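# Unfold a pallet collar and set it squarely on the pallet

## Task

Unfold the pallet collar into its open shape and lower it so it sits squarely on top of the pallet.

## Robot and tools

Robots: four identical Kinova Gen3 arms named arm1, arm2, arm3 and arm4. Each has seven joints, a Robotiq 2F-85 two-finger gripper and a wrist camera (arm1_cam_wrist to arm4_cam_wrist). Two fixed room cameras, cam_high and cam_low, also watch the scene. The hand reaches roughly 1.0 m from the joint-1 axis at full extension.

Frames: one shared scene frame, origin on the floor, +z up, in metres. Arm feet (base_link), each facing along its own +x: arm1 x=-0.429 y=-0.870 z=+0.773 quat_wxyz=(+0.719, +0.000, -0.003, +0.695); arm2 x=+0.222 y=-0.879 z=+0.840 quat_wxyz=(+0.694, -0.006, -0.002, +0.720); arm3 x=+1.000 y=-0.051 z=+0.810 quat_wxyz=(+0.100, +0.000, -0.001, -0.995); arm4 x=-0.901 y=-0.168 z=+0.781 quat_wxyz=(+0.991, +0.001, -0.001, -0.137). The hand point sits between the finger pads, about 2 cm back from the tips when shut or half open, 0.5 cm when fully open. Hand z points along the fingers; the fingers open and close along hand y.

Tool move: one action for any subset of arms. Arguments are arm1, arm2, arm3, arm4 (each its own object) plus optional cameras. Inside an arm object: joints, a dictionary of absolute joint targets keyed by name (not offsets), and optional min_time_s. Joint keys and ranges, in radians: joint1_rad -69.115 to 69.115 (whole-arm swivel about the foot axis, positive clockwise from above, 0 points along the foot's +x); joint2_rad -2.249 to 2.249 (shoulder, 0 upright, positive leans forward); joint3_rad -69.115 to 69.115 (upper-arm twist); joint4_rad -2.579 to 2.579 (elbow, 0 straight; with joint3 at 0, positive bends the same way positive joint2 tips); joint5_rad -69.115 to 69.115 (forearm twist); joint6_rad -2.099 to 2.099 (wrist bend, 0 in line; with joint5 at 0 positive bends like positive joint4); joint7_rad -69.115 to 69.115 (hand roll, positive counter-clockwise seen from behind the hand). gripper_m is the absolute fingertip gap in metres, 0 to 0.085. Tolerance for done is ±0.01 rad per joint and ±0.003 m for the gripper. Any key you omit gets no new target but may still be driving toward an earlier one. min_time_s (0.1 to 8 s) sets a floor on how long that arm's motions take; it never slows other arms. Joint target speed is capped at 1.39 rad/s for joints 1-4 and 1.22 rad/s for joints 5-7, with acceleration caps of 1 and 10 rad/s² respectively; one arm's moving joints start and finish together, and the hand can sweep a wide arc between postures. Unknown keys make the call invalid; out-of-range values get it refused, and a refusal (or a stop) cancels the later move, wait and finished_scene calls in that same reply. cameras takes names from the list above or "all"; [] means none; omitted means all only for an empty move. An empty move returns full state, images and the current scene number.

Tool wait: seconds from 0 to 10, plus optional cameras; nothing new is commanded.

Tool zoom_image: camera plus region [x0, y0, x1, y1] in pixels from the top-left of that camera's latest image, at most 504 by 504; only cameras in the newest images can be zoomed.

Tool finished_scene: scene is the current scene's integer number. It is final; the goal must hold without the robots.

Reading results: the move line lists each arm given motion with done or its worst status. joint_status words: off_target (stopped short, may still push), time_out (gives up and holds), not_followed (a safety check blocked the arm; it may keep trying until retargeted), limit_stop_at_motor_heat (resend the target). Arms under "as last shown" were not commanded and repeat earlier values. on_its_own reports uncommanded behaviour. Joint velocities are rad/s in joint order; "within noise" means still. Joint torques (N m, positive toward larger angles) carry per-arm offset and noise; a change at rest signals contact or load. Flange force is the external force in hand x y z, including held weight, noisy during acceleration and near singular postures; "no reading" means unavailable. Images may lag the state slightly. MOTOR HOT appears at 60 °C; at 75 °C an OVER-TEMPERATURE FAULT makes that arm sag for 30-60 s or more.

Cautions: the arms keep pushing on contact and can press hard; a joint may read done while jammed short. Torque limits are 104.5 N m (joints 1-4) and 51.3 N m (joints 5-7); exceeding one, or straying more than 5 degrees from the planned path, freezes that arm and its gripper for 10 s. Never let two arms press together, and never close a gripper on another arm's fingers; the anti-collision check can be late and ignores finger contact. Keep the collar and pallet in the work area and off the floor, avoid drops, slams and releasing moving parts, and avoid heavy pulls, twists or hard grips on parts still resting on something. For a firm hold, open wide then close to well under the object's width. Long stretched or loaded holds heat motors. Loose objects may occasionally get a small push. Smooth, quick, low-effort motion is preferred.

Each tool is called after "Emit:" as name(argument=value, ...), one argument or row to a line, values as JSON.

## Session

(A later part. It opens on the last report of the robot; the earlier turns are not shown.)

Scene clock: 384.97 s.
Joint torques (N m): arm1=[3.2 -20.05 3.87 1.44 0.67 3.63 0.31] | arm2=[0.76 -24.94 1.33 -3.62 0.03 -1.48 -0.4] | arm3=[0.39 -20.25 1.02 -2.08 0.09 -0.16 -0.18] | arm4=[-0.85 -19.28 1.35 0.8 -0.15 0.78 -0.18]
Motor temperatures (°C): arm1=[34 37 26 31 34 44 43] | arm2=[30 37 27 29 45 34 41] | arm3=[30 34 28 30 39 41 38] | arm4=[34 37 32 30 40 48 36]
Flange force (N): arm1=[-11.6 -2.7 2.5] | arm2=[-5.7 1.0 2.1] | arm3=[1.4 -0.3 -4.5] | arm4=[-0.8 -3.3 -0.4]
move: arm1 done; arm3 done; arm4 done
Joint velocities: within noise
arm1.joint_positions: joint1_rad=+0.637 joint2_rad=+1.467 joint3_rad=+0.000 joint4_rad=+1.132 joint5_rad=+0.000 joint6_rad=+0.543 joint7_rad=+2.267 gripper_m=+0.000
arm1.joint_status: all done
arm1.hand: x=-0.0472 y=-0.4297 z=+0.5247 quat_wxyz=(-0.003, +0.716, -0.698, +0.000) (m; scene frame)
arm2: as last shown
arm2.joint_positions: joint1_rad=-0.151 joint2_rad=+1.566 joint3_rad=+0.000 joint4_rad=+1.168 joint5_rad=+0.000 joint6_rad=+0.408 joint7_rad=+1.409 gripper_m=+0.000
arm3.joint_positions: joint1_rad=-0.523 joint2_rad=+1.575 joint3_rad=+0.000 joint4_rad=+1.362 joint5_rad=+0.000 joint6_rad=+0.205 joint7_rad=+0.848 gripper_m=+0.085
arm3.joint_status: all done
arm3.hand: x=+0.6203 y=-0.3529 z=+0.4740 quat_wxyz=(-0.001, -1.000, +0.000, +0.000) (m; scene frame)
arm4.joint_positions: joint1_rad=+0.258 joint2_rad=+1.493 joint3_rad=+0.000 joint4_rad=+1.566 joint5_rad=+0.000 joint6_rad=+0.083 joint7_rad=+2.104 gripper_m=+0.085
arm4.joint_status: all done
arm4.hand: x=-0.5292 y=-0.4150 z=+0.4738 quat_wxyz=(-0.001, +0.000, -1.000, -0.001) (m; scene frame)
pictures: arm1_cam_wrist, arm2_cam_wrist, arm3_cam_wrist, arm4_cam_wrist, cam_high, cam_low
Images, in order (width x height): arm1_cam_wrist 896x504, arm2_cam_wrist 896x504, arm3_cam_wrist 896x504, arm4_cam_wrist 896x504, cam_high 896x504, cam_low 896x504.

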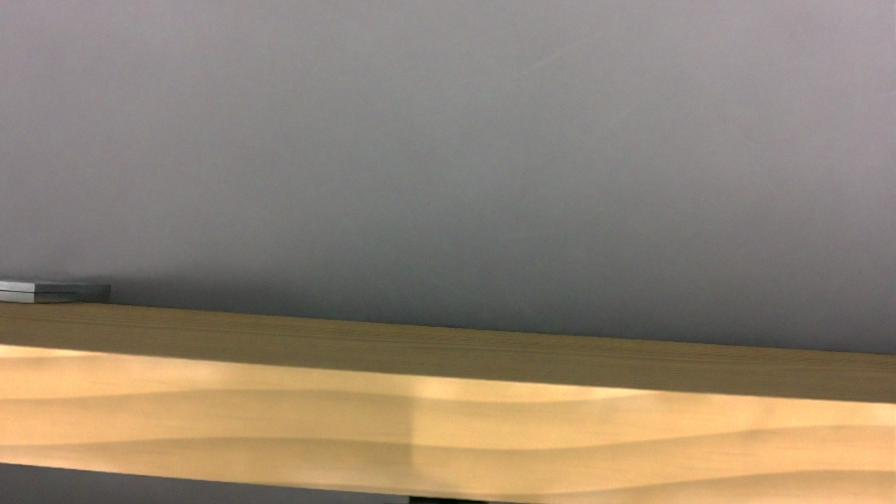

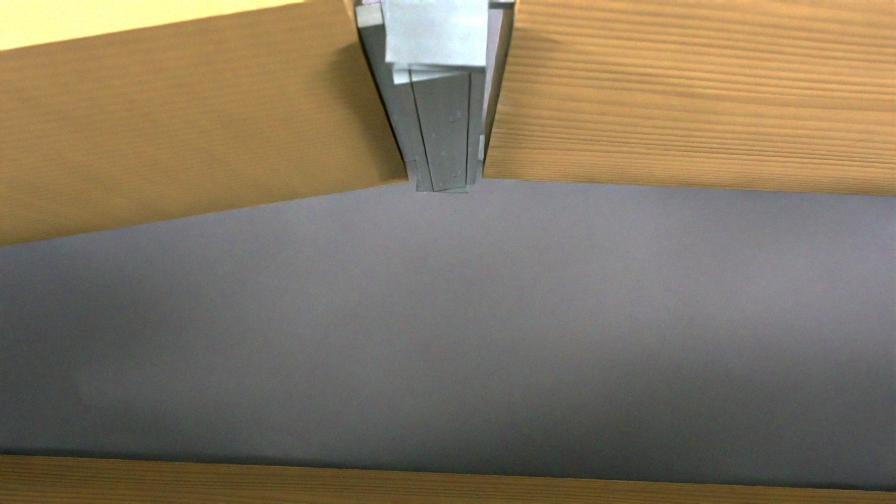

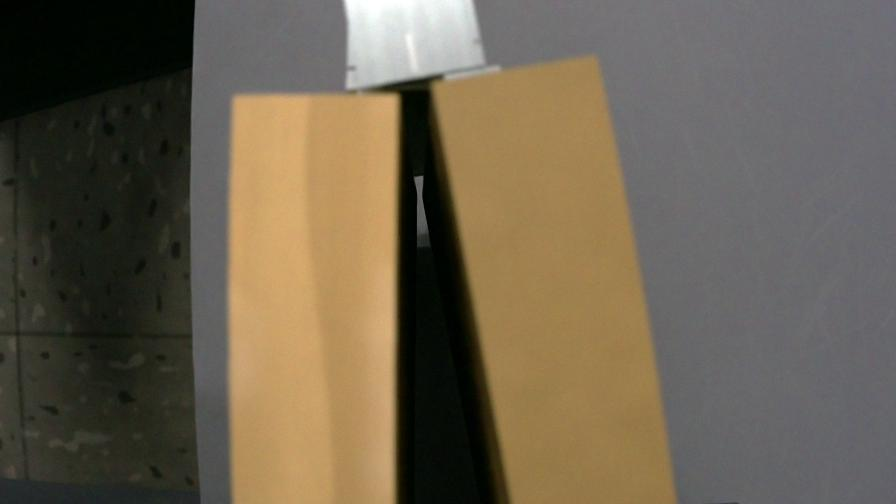

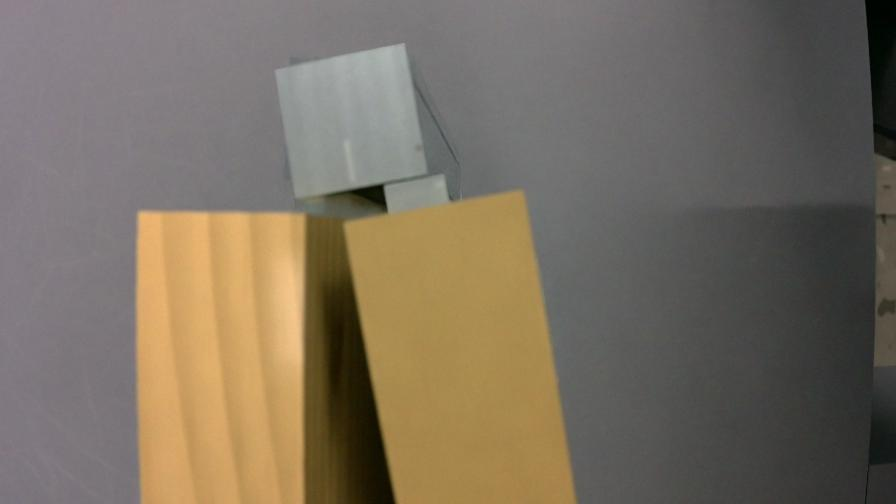

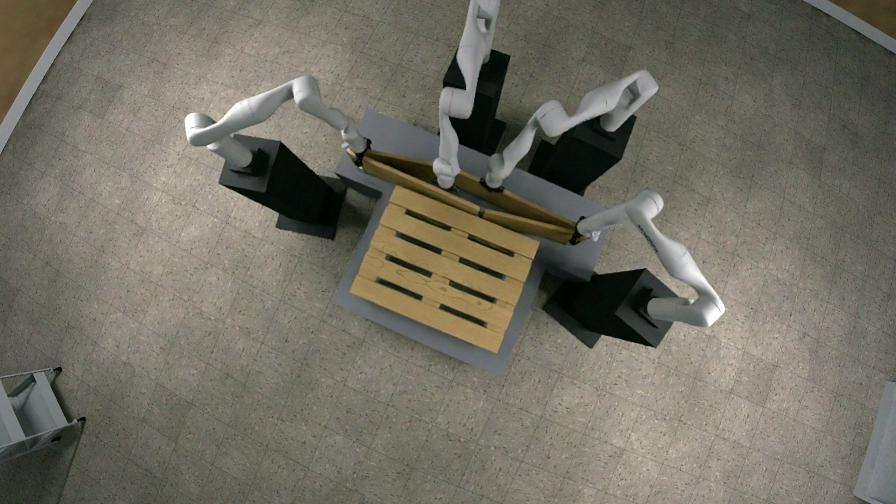

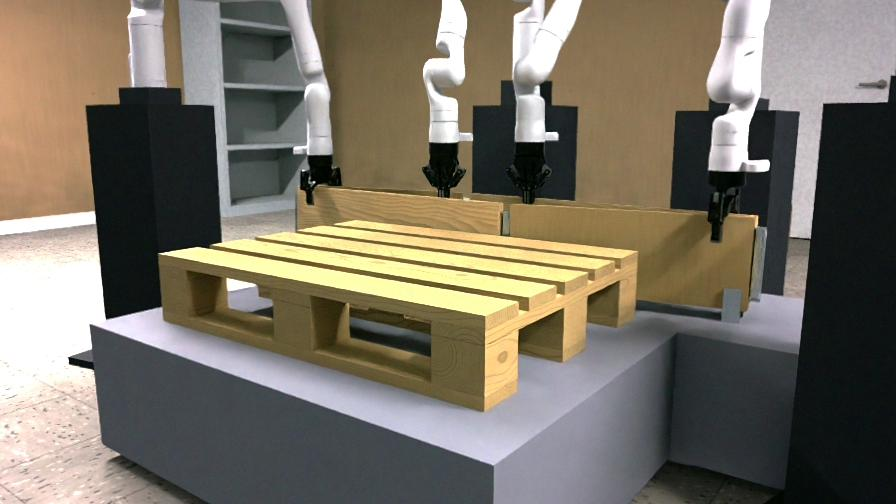

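Emit:
zoom_image(
  camera="cam_low",
  region=[640, 170, 840, 340],
)

Emit:
zoom_image(
  camera="cam_low",
  region=[280, 150, 560, 260],
)

Emit:
zoom_image(
  camera="cam_high",
  region=[330, 100, 630, 280],
)

Scaled by 2.520 from the camera's 896x504 image, which has a finer 1280x720 frame.

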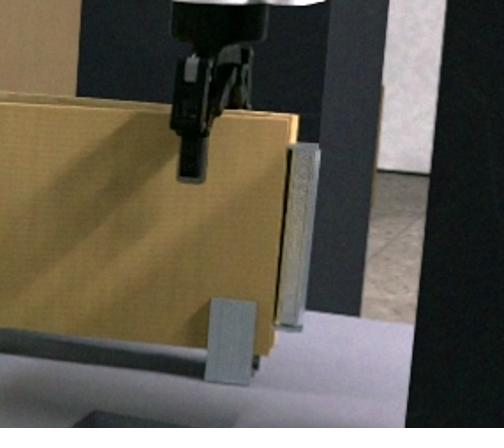

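Scaled by 1.800 from the camera's 896x504 image, which has a finer 1280x720 frame.

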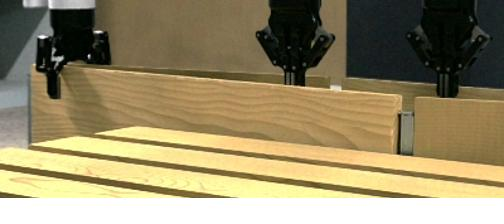

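Scaled by 1.680 from the camera's 896x504 image, which has a finer 1280x720 frame.

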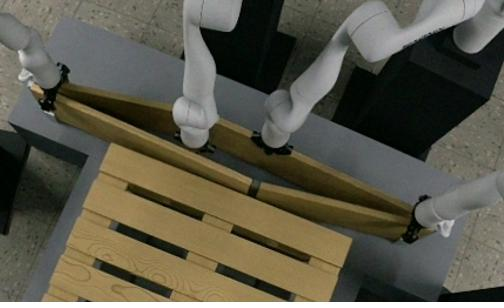

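Emit:
move(
  arm1={"joints": {"joint1_rad": 0.6876, "joint2_rad": 1.4272, "joint4_rad": 1.2842, "joint6_rad": 0.4302, "joint7_rad": 2.3184}, "min_time_s": 4},
  arm3={"joints": {"joint1_rad": -0.5348, "joint2_rad": 1.5774, "joint4_rad": 1.343, "joint6_rad": 0.2211, "joint7_rad": 0.8357}, "min_time_s": 4},
  arm4={"joints": {"joint1_rad": 0.3051, "joint2_rad": 1.4966, "joint4_rad": 1.5169, "joint6_rad": 0.1281, "joint7_rad": 2.1507}, "min_time_s": 4},
  cameras=["arm1_cam_wrist", "arm2_cam_wrist", "arm3_cam_wrist", "arm4_cam_wrist", "cam_high"],
)

Scene clock: 409.57 s.
Joint torques (N m): arm1=[8.31 -15.08 9.32 10.42 1.65 8.13 0.32] | arm2=[-0.09 -22.68 0.35 -1.32 -0.12 -0.25 -0.4] | arm3=[4.15 -11.98 4.95 3.47 0.49 2.33 -0.26] | arm4=[-4.78 -13.9 -3.87 4.75 -0.4 2.75 -0.1]
Motor temperatures (°C): arm1=[34 37 26 31 34 44 43] | arm2=[30 37 27 29 45 34 41] | arm3=[30 34 28 30 39 41 38] | arm4=[34 37 32 30 40 48 36]
Flange force (N): arm1=[-28.6 -6.9 9.8] | arm2=[-9.7 -0.1 2.1] | arm3=[-0.5 11.0 -10.9] | arm4=[-1.8 -14.6 -4.4]
move: arm1 done; arm3 done; arm4 done
Joint velocities: within noise
arm1.joint_positions: joint1_rad=+0.688 joint2_rad=+1.427 joint3_rad=+0.000 joint4_rad=+1.284 joint5_rad=+0.000 joint6_rad=+0.430 joint7_rad=+2.318 gripper_m=+0.000
arm1.joint_status: all done
arm1.hand: x=-0.0473 y=-0.4747 z=+0.5245 quat_wxyz=(-0.003, +0.716, -0.698, +0.000) (m; scene frame)
arm2: as last shown
arm2.joint_positions: joint1_rad=-0.152 joint2_rad=+1.566 joint3_rad=+0.000 joint4_rad=+1.168 joint5_rad=+0.000 joint6_rad=+0.408 joint7_rad=+1.409 gripper_m=+0.000
arm3.joint_positions: joint1_rad=-0.535 joint2_rad=+1.577 joint3_rad=+0.000 joint4_rad=+1.343 joint5_rad=+0.000 joint6_rad=+0.221 joint7_rad=+0.836 gripper_m=+0.085
arm3.joint_status: all done
arm3.hand: x=+0.6202 y=-0.3611 z=+0.4741 quat_wxyz=(-0.001, -1.000, +0.000, +0.000) (m; scene frame)
arm4.joint_positions: joint1_rad=+0.305 joint2_rad=+1.497 joint3_rad=+0.000 joint4_rad=+1.517 joint5_rad=+0.000 joint6_rad=+0.128 joint7_rad=+2.151 gripper_m=+0.085
arm4.joint_status: all done
arm4.hand: x=-0.5292 y=-0.4400 z=+0.4737 quat_wxyz=(-0.001, +0.000, -1.000, -0.001) (m; scene frame)
pictures: arm1_cam_wrist, arm2_cam_wrist, arm3_cam_wrist, arm4_cam_wrist, cam_high
Images, in order (width x height): arm1_cam_wrist 896x504, arm2_cam_wrist 896x504, arm3_cam_wrist 896x504, arm4_cam_wrist 896x504, cam_high 896x504.

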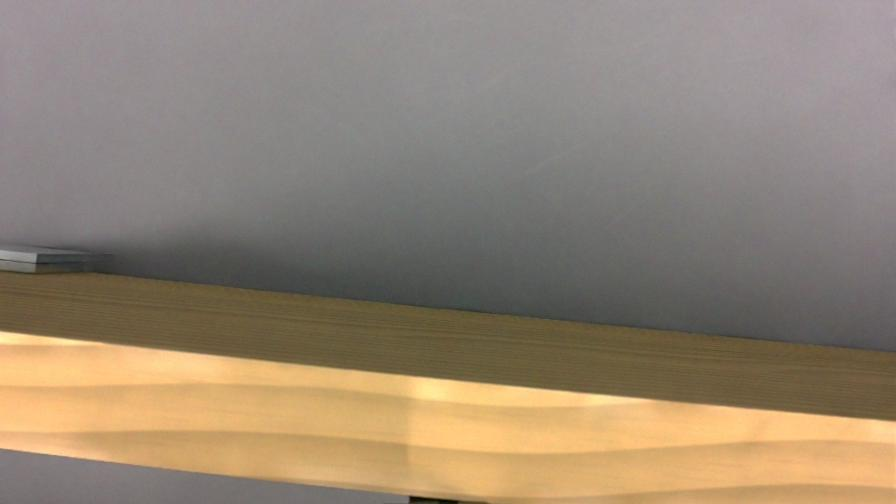

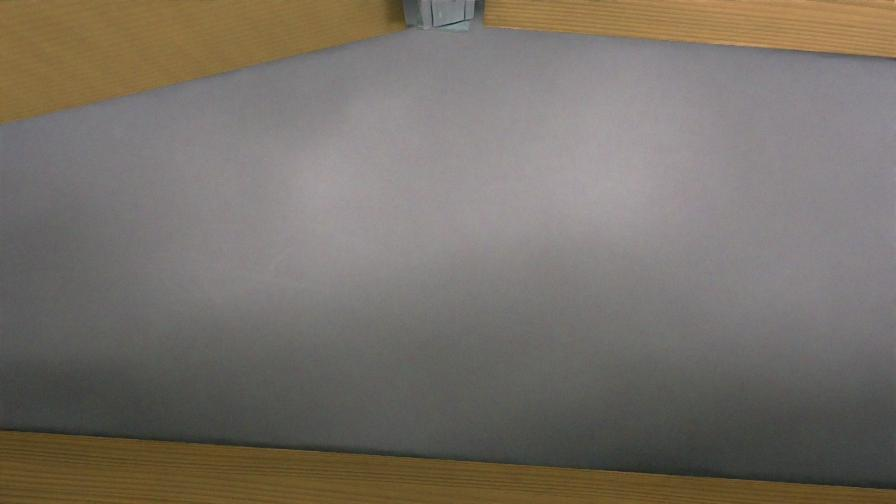

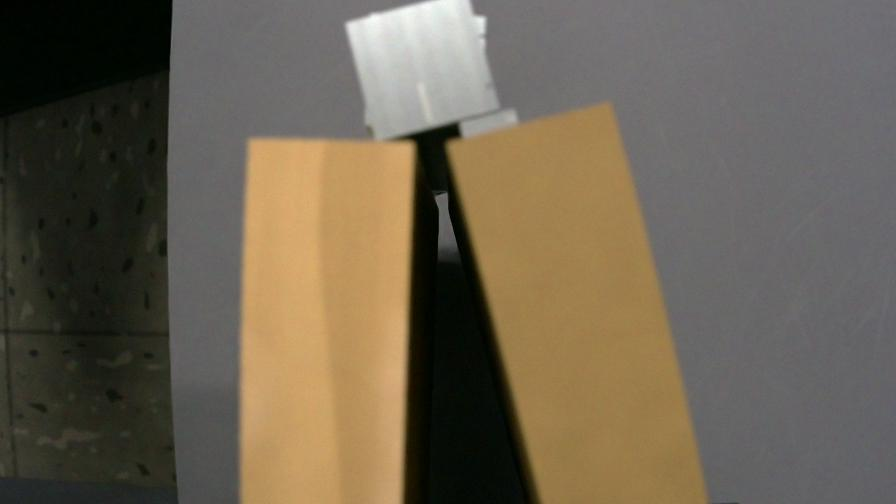

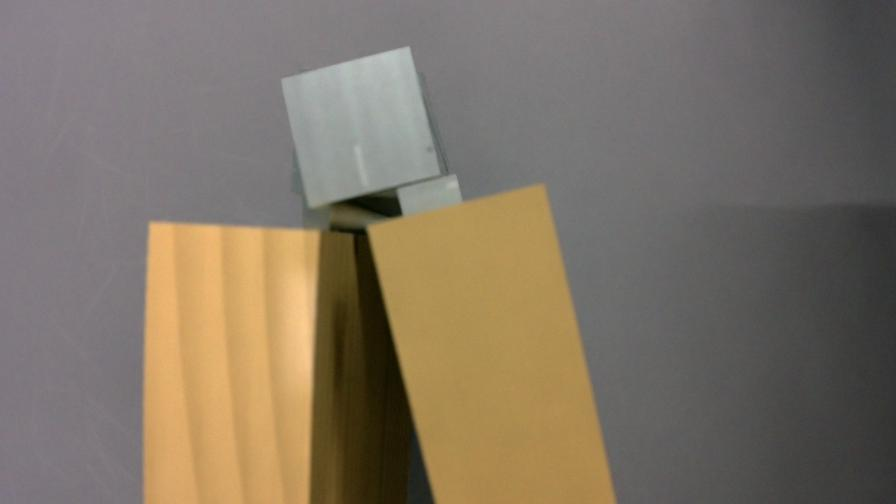

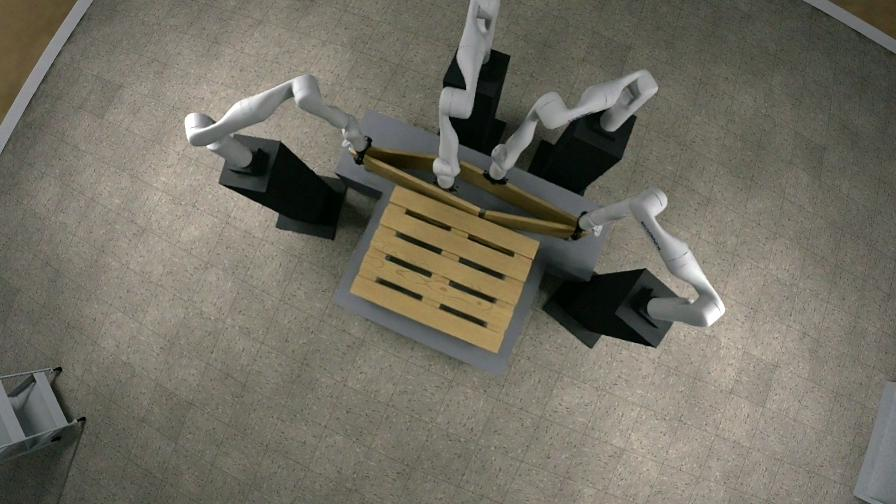

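Emit:
move(
  arm1={"joints": {"joint1_rad": 0.6816, "joint2_rad": 1.431, "joint4_rad": 1.2685, "joint6_rad": 0.4421, "joint7_rad": 2.3125}, "min_time_s": 1.5},
  arm3={"joints": {"joint1_rad": -0.5468, "joint2_rad": 1.5803, "joint4_rad": 1.3235, "joint6_rad": 0.2378, "joint7_rad": 0.8237}, "min_time_s": 1.5},
  arm4={"joints": {"joint1_rad": 0.3196, "joint2_rad": 1.4982, "joint4_rad": 1.5001, "joint6_rad": 0.1433, "joint7_rad": 2.1651}, "min_time_s": 1.5},
  cameras=["arm1_cam_wrist", "arm2_cam_wrist", "arm3_cam_wrist", "arm4_cam_wrist"],
)

Scene clock: 414.87 s.
Joint torques (N m): arm1=[0.15 -25.1 1.04 -4.94 -0.12 -0.18 0.25] | arm2=[-0.14 -22.88 0.2 -1.42 -0.17 -0.3 -0.38] | arm3=[0.42 -20.52 1.06 -2.38 0.12 -0.17 -0.2] | arm4=[-0.07 -22.01 2.56 -1.31 -0.06 0.08 -0.14]
Motor temperatures (°C): arm1=[34 37 26 31 34 44 43] | arm2=[30 37 27 29 45 34 41] | arm3=[30 34 28 30 39 41 38] | arm4=[34 36 32 30 40 48 36]
Flange force (N): arm1=[1.6 2.2 1.0] | arm2=[-9.6 -0.2 2.4] | arm3=[1.5 -0.4 -4.6] | arm4=[0.5 -0.4 1.2]
move: arm1 done; arm3 done; arm4 done
Joint velocities: within noise
arm1.joint_positions: joint1_rad=+0.682 joint2_rad=+1.431 joint3_rad=+0.000 joint4_rad=+1.269 joint5_rad=+0.000 joint6_rad=+0.442 joint7_rad=+2.313 gripper_m=+0.000
arm1.joint_status: all done
arm1.hand: x=-0.0473 y=-0.4697 z=+0.5245 quat_wxyz=(-0.003, +0.716, -0.698, +0.000) (m; scene frame)
arm2: as last shown
arm2.joint_positions: joint1_rad=-0.151 joint2_rad=+1.566 joint3_rad=+0.000 joint4_rad=+1.168 joint5_rad=+0.000 joint6_rad=+0.408 joint7_rad=+1.409 gripper_m=+0.000
arm3.joint_positions: joint1_rad=-0.547 joint2_rad=+1.580 joint3_rad=+0.000 joint4_rad=+1.323 joint5_rad=+0.000 joint6_rad=+0.238 joint7_rad=+0.824 gripper_m=+0.085
arm3.joint_status: all done
arm3.hand: x=+0.6203 y=-0.3690 z=+0.4740 quat_wxyz=(-0.001, -1.000, +0.000, +0.000) (m; scene frame)
arm4.joint_positions: joint1_rad=+0.320 joint2_rad=+1.498 joint3_rad=+0.000 joint4_rad=+1.500 joint5_rad=+0.000 joint6_rad=+0.143 joint7_rad=+2.165 gripper_m=+0.085
arm4.joint_status: all done
arm4.hand: x=-0.5293 y=-0.4480 z=+0.4737 quat_wxyz=(-0.001, +0.000, -1.000, -0.001) (m; scene frame)
pictures: arm1_cam_wrist, arm2_cam_wrist, arm3_cam_wrist, arm4_cam_wrist
Images, in order (width x height): arm1_cam_wrist 896x504, arm2_cam_wrist 896x504, arm3_cam_wrist 896x504, arm4_cam_wrist 896x504.

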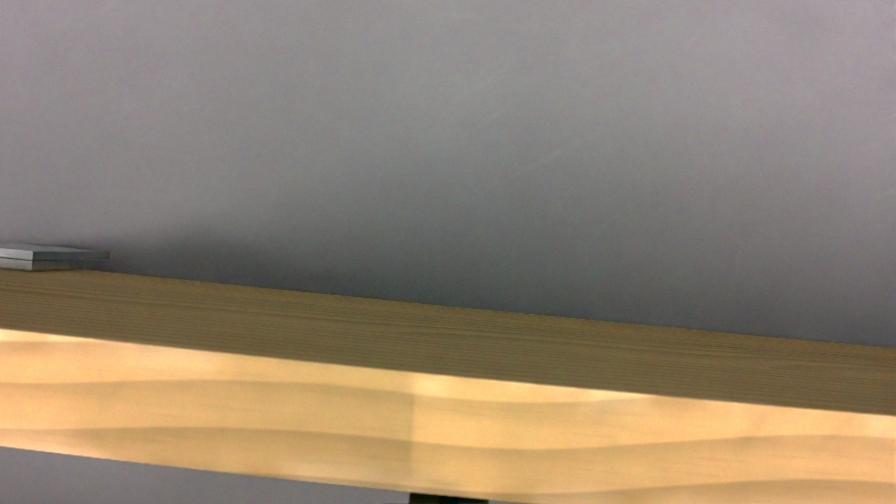

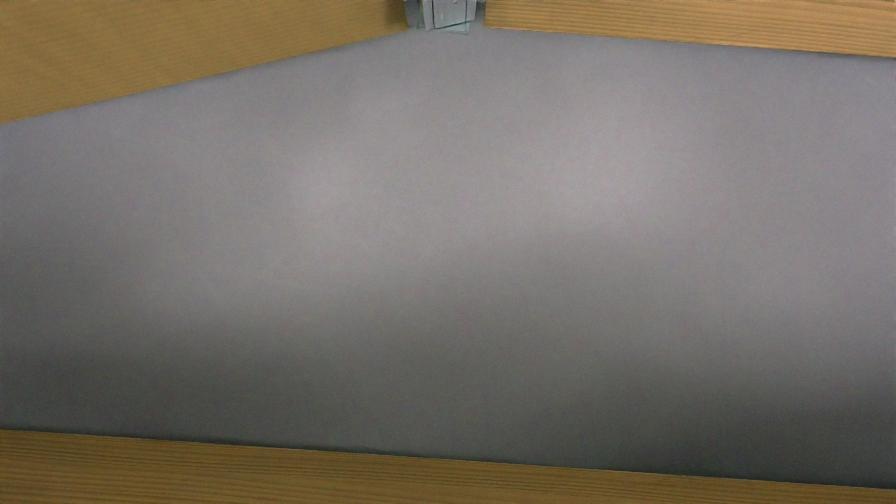

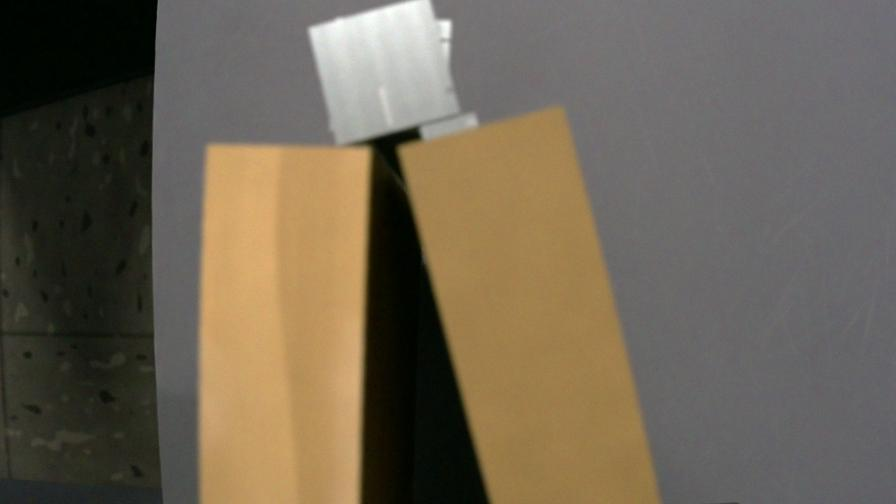

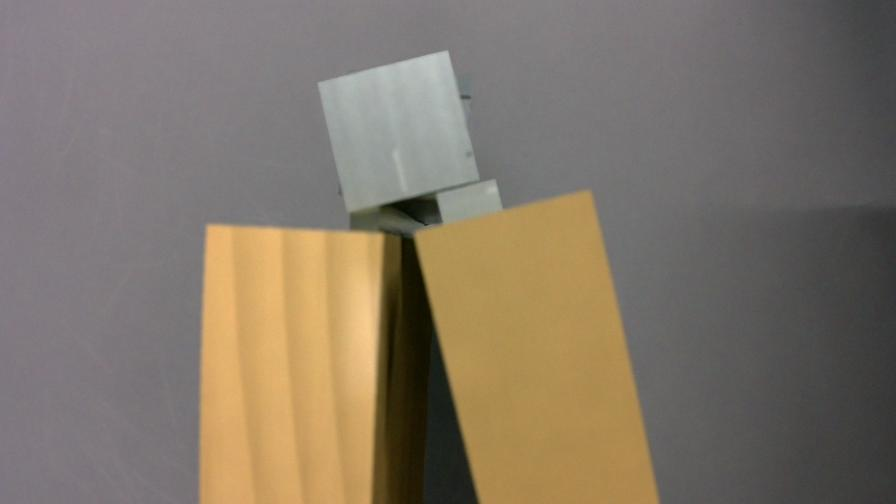

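Emit:
move(
  arm1={"joints": {"joint1_rad": 0.6797, "joint2_rad": 1.2688, "joint4_rad": 1.3714, "joint6_rad": 0.5014, "joint7_rad": 2.3105}, "min_time_s": 1.8},
  arm4={"joints": {"joint1_rad": 0.3196, "joint2_rad": 1.2036, "joint4_rad": 1.7074, "joint6_rad": 0.2306, "joint7_rad": 2.1651}, "min_time_s": 2},
  cameras=["arm1_cam_wrist", "arm2_cam_wrist", "arm3_cam_wrist", "arm4_cam_wrist", "cam_low"],
)

Scene clock: 436.07 s.
Joint torques (N m): arm1=[0.07 -24.94 1.11 -5.41 -0.12 -0.1 0.32] | arm2=[-0.13 -22.77 0.16 -1.39 -0.23 -0.27 -0.36] | arm3=[0.39 -20.56 1.04 -2.33 0.08 -0.15 -0.19] | arm4=[-0.04 -21.53 2.53 -2.13 -0.07 0.08 -0.14]
Motor temperatures (°C): arm1=[34 37 26 31 34 44 43] | arm2=[30 37 27 29 45 34 41] | arm3=[30 34 28 30 39 41 38] | arm4=[34 36 32 30 39 48 36]
Flange force (N): arm1=[1.6 2.1 1.8] | arm2=[-9.5 -0.2 2.2] | arm3=[1.4 -0.4 -4.4] | arm4=[0.6 -0.4 1.4]
move: arm1 done; arm4 done
Joint velocities: within noise
arm1.joint_positions: joint1_rad=+0.680 joint2_rad=+1.269 joint3_rad=+0.000 joint4_rad=+1.371 joint5_rad=+0.000 joint6_rad=+0.501 joint7_rad=+2.311 gripper_m=+0.000
arm1.joint_status: all done
arm1.hand: x=-0.0474 y=-0.4680 z=+0.5995 quat_wxyz=(-0.003, +0.716, -0.698, +0.000) (m; scene frame)
arm2, arm3: as last shown
arm4.joint_positions: joint1_rad=+0.320 joint2_rad=+1.204 joint3_rad=+0.000 joint4_rad=+1.707 joint5_rad=+0.000 joint6_rad=+0.231 joint7_rad=+2.165 gripper_m=+0.085
arm4.joint_status: all done
arm4.hand: x=-0.5295 y=-0.4483 z=+0.5993 quat_wxyz=(-0.001, +0.000, -1.000, -0.001) (m; scene frame)
pictures: arm1_cam_wrist, arm2_cam_wrist, arm3_cam_wrist, arm4_cam_wrist, cam_low
Images, in order (width x height): arm1_cam_wrist 896x504, arm2_cam_wrist 896x504, arm3_cam_wrist 896x504, arm4_cam_wrist 896x504, cam_low 896x504.

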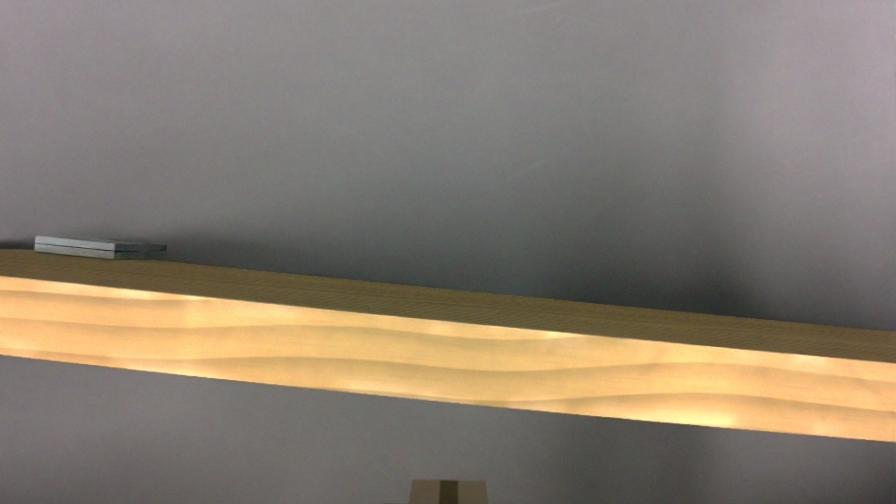

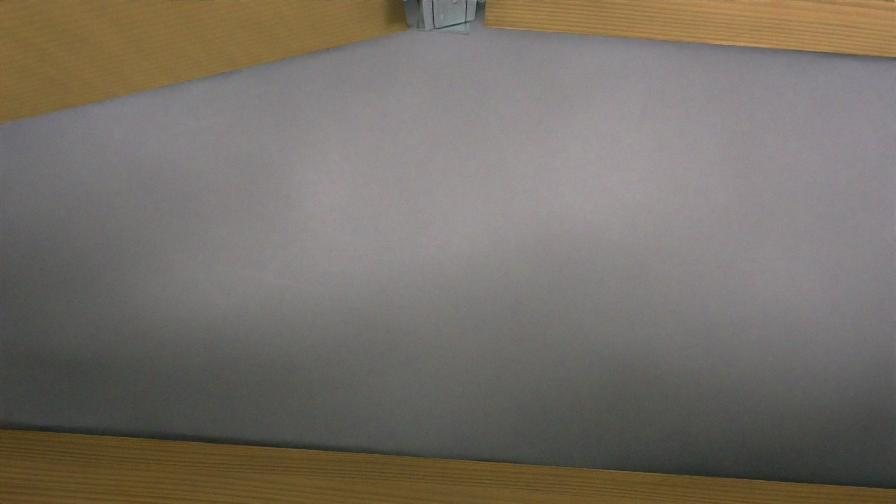

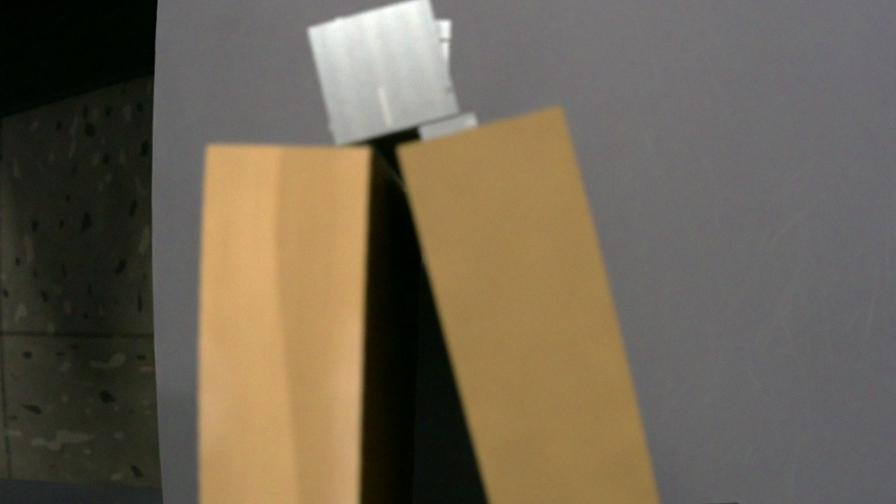

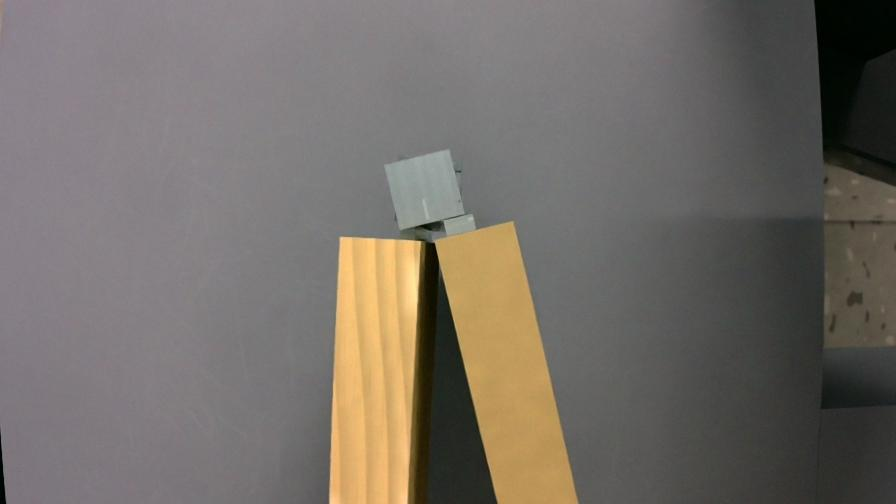

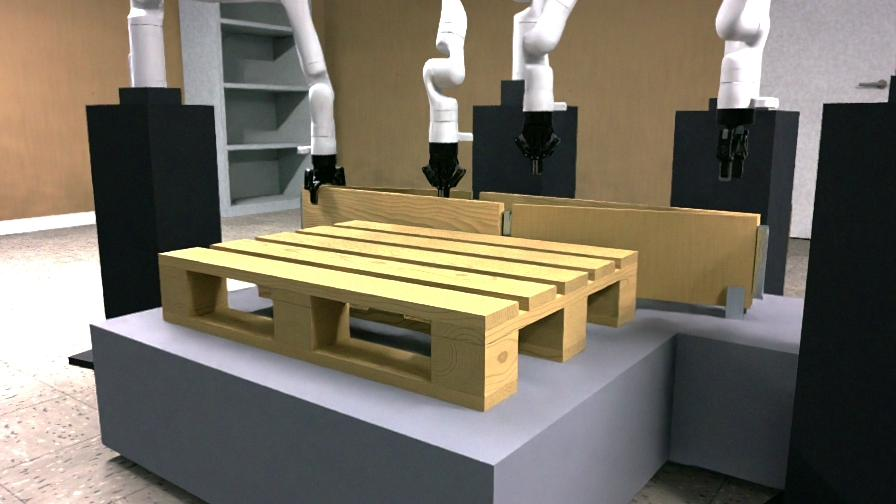

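Emit:
zoom_image(
  camera="arm4_cam_wrist",
  region=[300, 140, 620, 320],
)

Emit:
zoom_image(
  camera="arm4_cam_wrist",
  region=[300, 324, 620, 504],
)

Scaled by 1.575 from the camera's 896x504 image, which has a finer 1280x720 frame.

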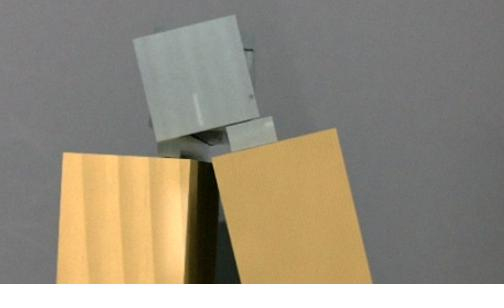

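Scaled by 1.575 from the camera's 896x504 image, which has a finer 1280x720 frame.

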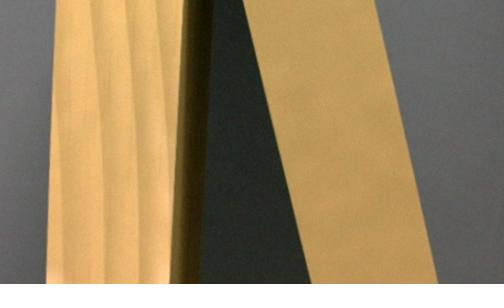

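Emit:
move(
  arm1={"joints": {"joint1_rad": 0.8259, "joint2_rad": 1.1229, "joint4_rad": 1.916, "joint6_rad": 0.1027, "joint7_rad": 1.6452}, "min_time_s": 2},
  arm4={"joints": {"joint1_rad": 0.0048, "joint2_rad": 1.4976, "joint4_rad": 0.7839, "joint6_rad": 0.8601, "joint7_rad": 2.0685}, "min_time_s": 3},
  cameras=["arm4_cam_wrist", "cam_high"],
)

Emit:
move(
  arm1={"joints": {"joint1_rad": -0.1825, "joint2_rad": 1.1953, "joint4_rad": 2.1936, "joint6_rad": -0.2473, "joint7_rad": -0.194, "gripper_m": 0.04}, "min_time_s": 2},
  cameras=["arm1_cam_wrist", "arm4_cam_wrist", "cam_high"],
)

Scene clock: 449.57 s.
Joint torques (N m): arm1=[0.1 -20.5 0.96 -1.74 -0.14 -0.18 0.31] | arm2=[-0.16 -22.82 0.18 -1.48 -0.15 -0.33 -0.44] | arm3=[0.39 -20.65 1 -2.35 0.08 -0.16 -0.17] | arm4=[-0.03 -27.37 2.6 -7.13 -0.07 0.09 -0.13]
Motor temperatures (°C): arm1=[34 37 26 31 34 44 43] | arm2=[30 37 27 28 45 34 41] | arm3=[30 34 28 30 39 41 38] | arm4=[34 37 32 30 39 48 36]
Flange force (N): arm1=[1.6 0.7 2.6] | arm2=[-9.4 -0.3 2.1] | arm3=[1.4 -0.3 -4.2] | arm4=[1.8 0.6 0.2]
move: arm1 done; arm4 done
Joint velocities: within noise
arm1.joint_positions: joint1_rad=+0.826 joint2_rad=+1.123 joint3_rad=+0.000 joint4_rad=+1.916 joint5_rad=+0.000 joint6_rad=+0.103 joint7_rad=+1.645 gripper_m=+0.000
arm1.joint_status: all done
arm1.hand: x=-0.1002 y=-0.6200 z=+0.6188 quat_wxyz=(-0.003, +0.382, -0.924, -0.001) (m; scene frame)
arm2, arm3: as last shown
arm4.joint_positions: joint1_rad=+0.005 joint2_rad=+1.498 joint3_rad=+0.000 joint4_rad=+0.784 joint5_rad=+0.000 joint6_rad=+0.860 joint7_rad=+2.068 gripper_m=+0.085
arm4.joint_status: all done
arm4.hand: x=-0.2749 y=-0.3731 z=+0.5806 quat_wxyz=(-0.001, +0.108, -0.994, -0.001) (m; scene frame)
pictures: arm4_cam_wrist, cam_high
Images, in order (width x height): arm4_cam_wrist 896x504, cam_high 896x504.

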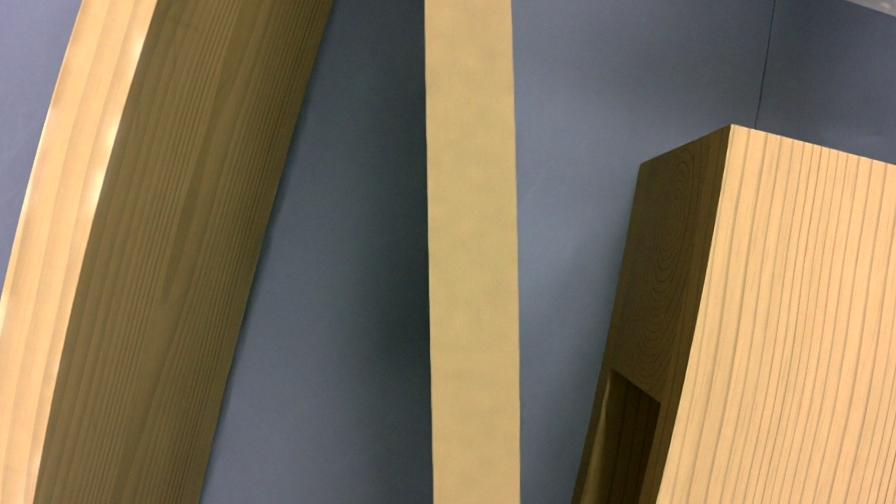

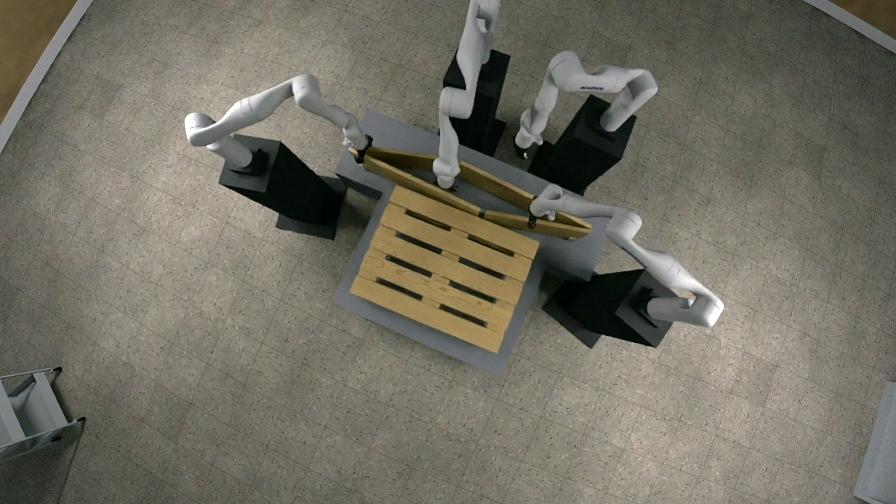

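Scene clock: 452.10 s.
Joint torques (N m): arm1=[0.15 -18.12 0.98 1.33 -0.12 -0.17 0.26] | arm2=[-0.1 -22.72 0.15 -1.47 -0.13 -0.31 -0.39] | arm3=[0.4 -20.63 1.05 -2.35 0.1 -0.16 -0.21] | arm4=[-0.01 -27.33 2.56 -7.11 -0.07 0.09 -0.14]
Motor temperatures (°C): arm1=[34 37 26 31 34 44 43] | arm2=[30 37 27 28 45 34 41] | arm3=[30 34 28 30 39 41 38] | arm4=[34 37 32 30 39 48 36]
Flange force (N): arm1=[0.2 -3.1 3.1] | arm2=[-9.2 -0.1 1.9] | arm3=[1.4 -0.4 -4.2] | arm4=[1.8 0.6 0.2]
move: arm1 done
Joint velocities: within noise
arm1.joint_positions: joint1_rad=-0.183 joint2_rad=+1.195 joint3_rad=+0.000 joint4_rad=+2.194 joint5_rad=+0.000 joint6_rad=-0.247 joint7_rad=-0.194 gripper_m=+0.040
arm1.joint_status: all done
arm1.hand: x=-0.4501 y=-0.5546 z=+0.5973 quat_wxyz=(-0.002, -0.023, -1.000, -0.002) (m; scene frame)
arm2, arm3, arm4: as last shown
arm4.hand: x=-0.2748 y=-0.3731 z=+0.5806 quat_wxyz=(-0.001, +0.108, -0.994, -0.001) (m; scene frame)
pictures: arm1_cam_wrist, arm4_cam_wrist, cam_high
Images, in order (width x height): arm1_cam_wrist 896x504, arm4_cam_wrist 896x504, cam_high 896x504.

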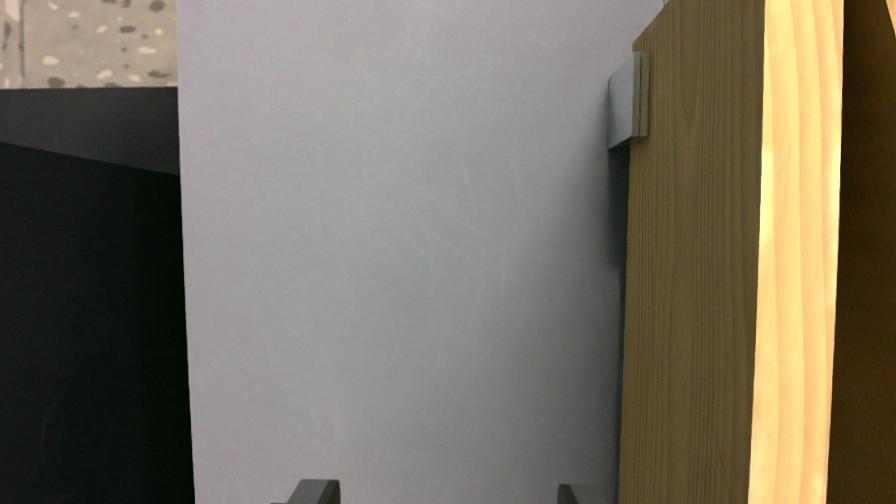

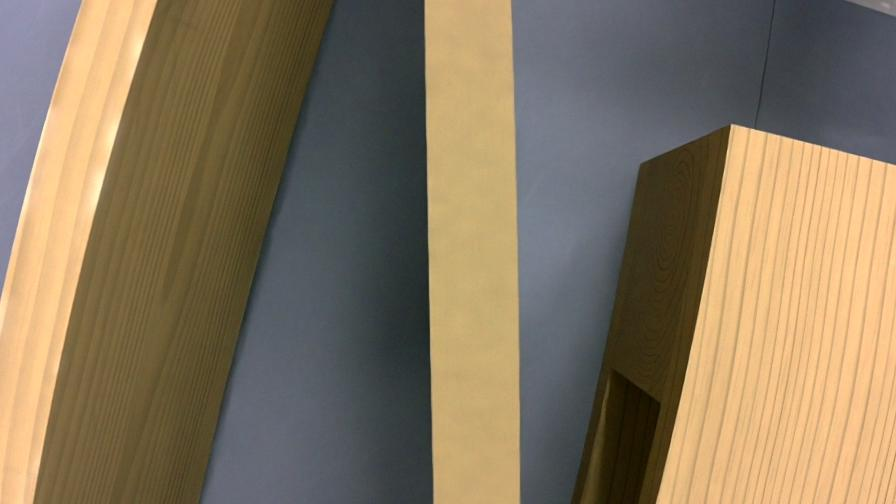

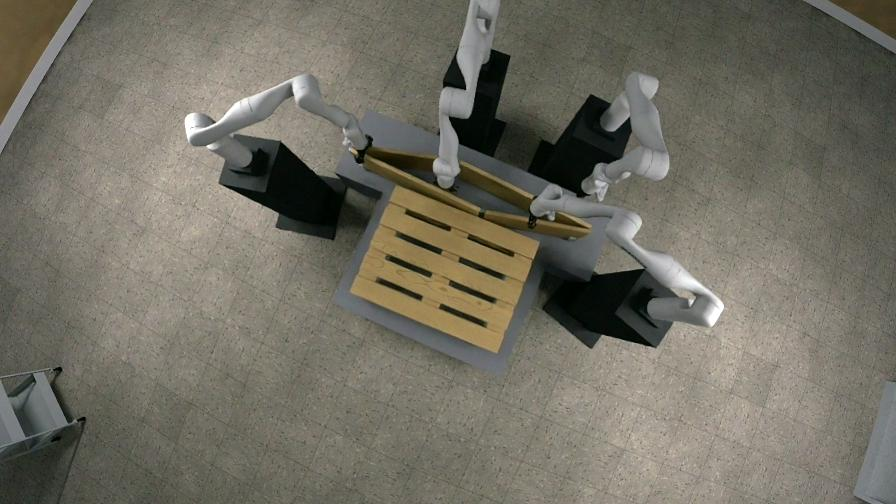

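Emit:
move(
  arm1={"joints": {"joint1_rad": -0.1412, "joint2_rad": 1.2186, "joint4_rad": 1.9115, "joint6_rad": 0.0114, "joint7_rad": -0.1597}, "min_time_s": 1.5},
  arm4={"joints": {"joint1_rad": -0.0034, "joint2_rad": 1.5359, "joint4_rad": 0.7652, "joint6_rad": 0.8406, "joint7_rad": 2.0725, "gripper_m": 0.045}, "min_time_s": 1.5},
  cameras=["arm1_cam_wrist", "arm4_cam_wrist"],
)

Scene clock: 460.40 s.
Joint torques (N m): arm1=[0.18 -20.54 1.04 -1.01 -0.16 -0.19 0.28] | arm2=[-0.09 -22.8 0.16 -1.52 -0.16 -0.32 -0.39] | arm3=[0.37 -20.6 1 -2.39 0.12 -0.16 -0.21] | arm4=[-0.06 -27.22 2.55 -7 -0.04 0.08 -0.12]
Motor temperatures (°C): arm1=[34 37 26 31 34 44 43] | arm2=[30 38 27 28 45 34 41] | arm3=[30 34 28 30 39 41 38] | arm4=[34 37 32 30 39 48 36]
Flange force (N): arm1=[0.2 -2.3 2.6] | arm2=[-9.1 -0.2 1.9] | arm3=[1.5 -0.5 -4.4] | arm4=[1.9 0.6 0.0]
move: arm1 done; arm4 done
Joint velocities: within noise
arm1.joint_positions: joint1_rad=-0.141 joint2_rad=+1.219 joint3_rad=+0.000 joint4_rad=+1.912 joint5_rad=+0.000 joint6_rad=+0.011 joint7_rad=-0.160 gripper_m=+0.040
arm1.joint_status: all done
arm1.hand: x=-0.4459 y=-0.4703 z=+0.5789 quat_wxyz=(-0.002, -0.027, -1.000, -0.002) (m; scene frame)
arm2, arm3: as last shown
arm4.joint_positions: joint1_rad=-0.003 joint2_rad=+1.536 joint3_rad=+0.000 joint4_rad=+0.765 joint5_rad=+0.000 joint6_rad=+0.841 joint7_rad=+2.072 gripper_m=+0.045
arm4.joint_status: all done
arm4.hand: x=-0.2763 y=-0.3671 z=+0.5598 quat_wxyz=(-0.001, +0.114, -0.993, -0.001) (m; scene frame)
pictures: arm1_cam_wrist, arm4_cam_wrist
Images, in order (width x height): arm1_cam_wrist 896x504, arm4_cam_wrist 896x504.

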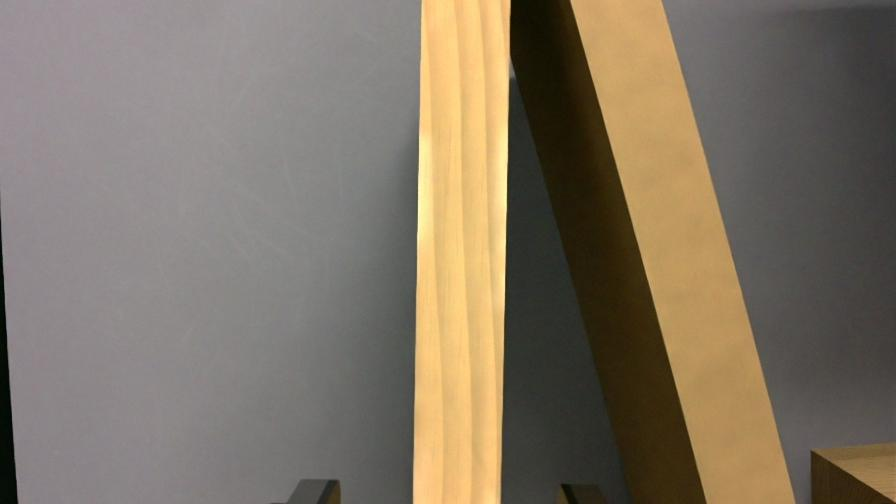

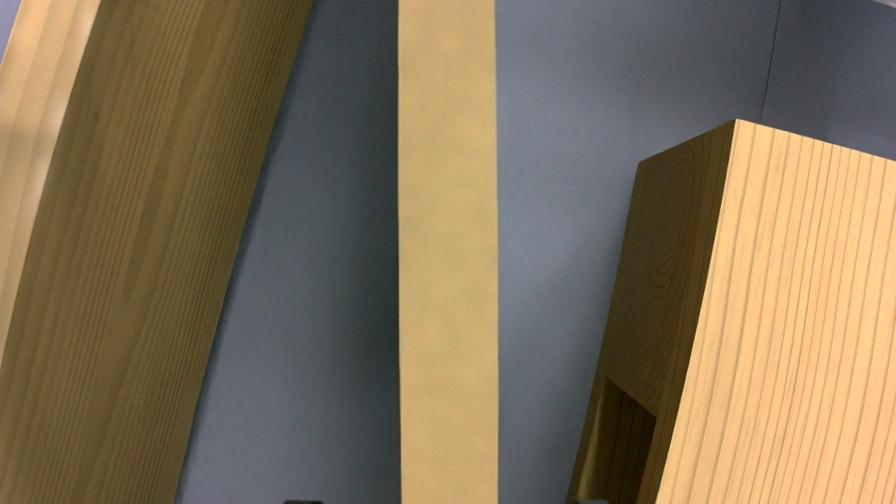

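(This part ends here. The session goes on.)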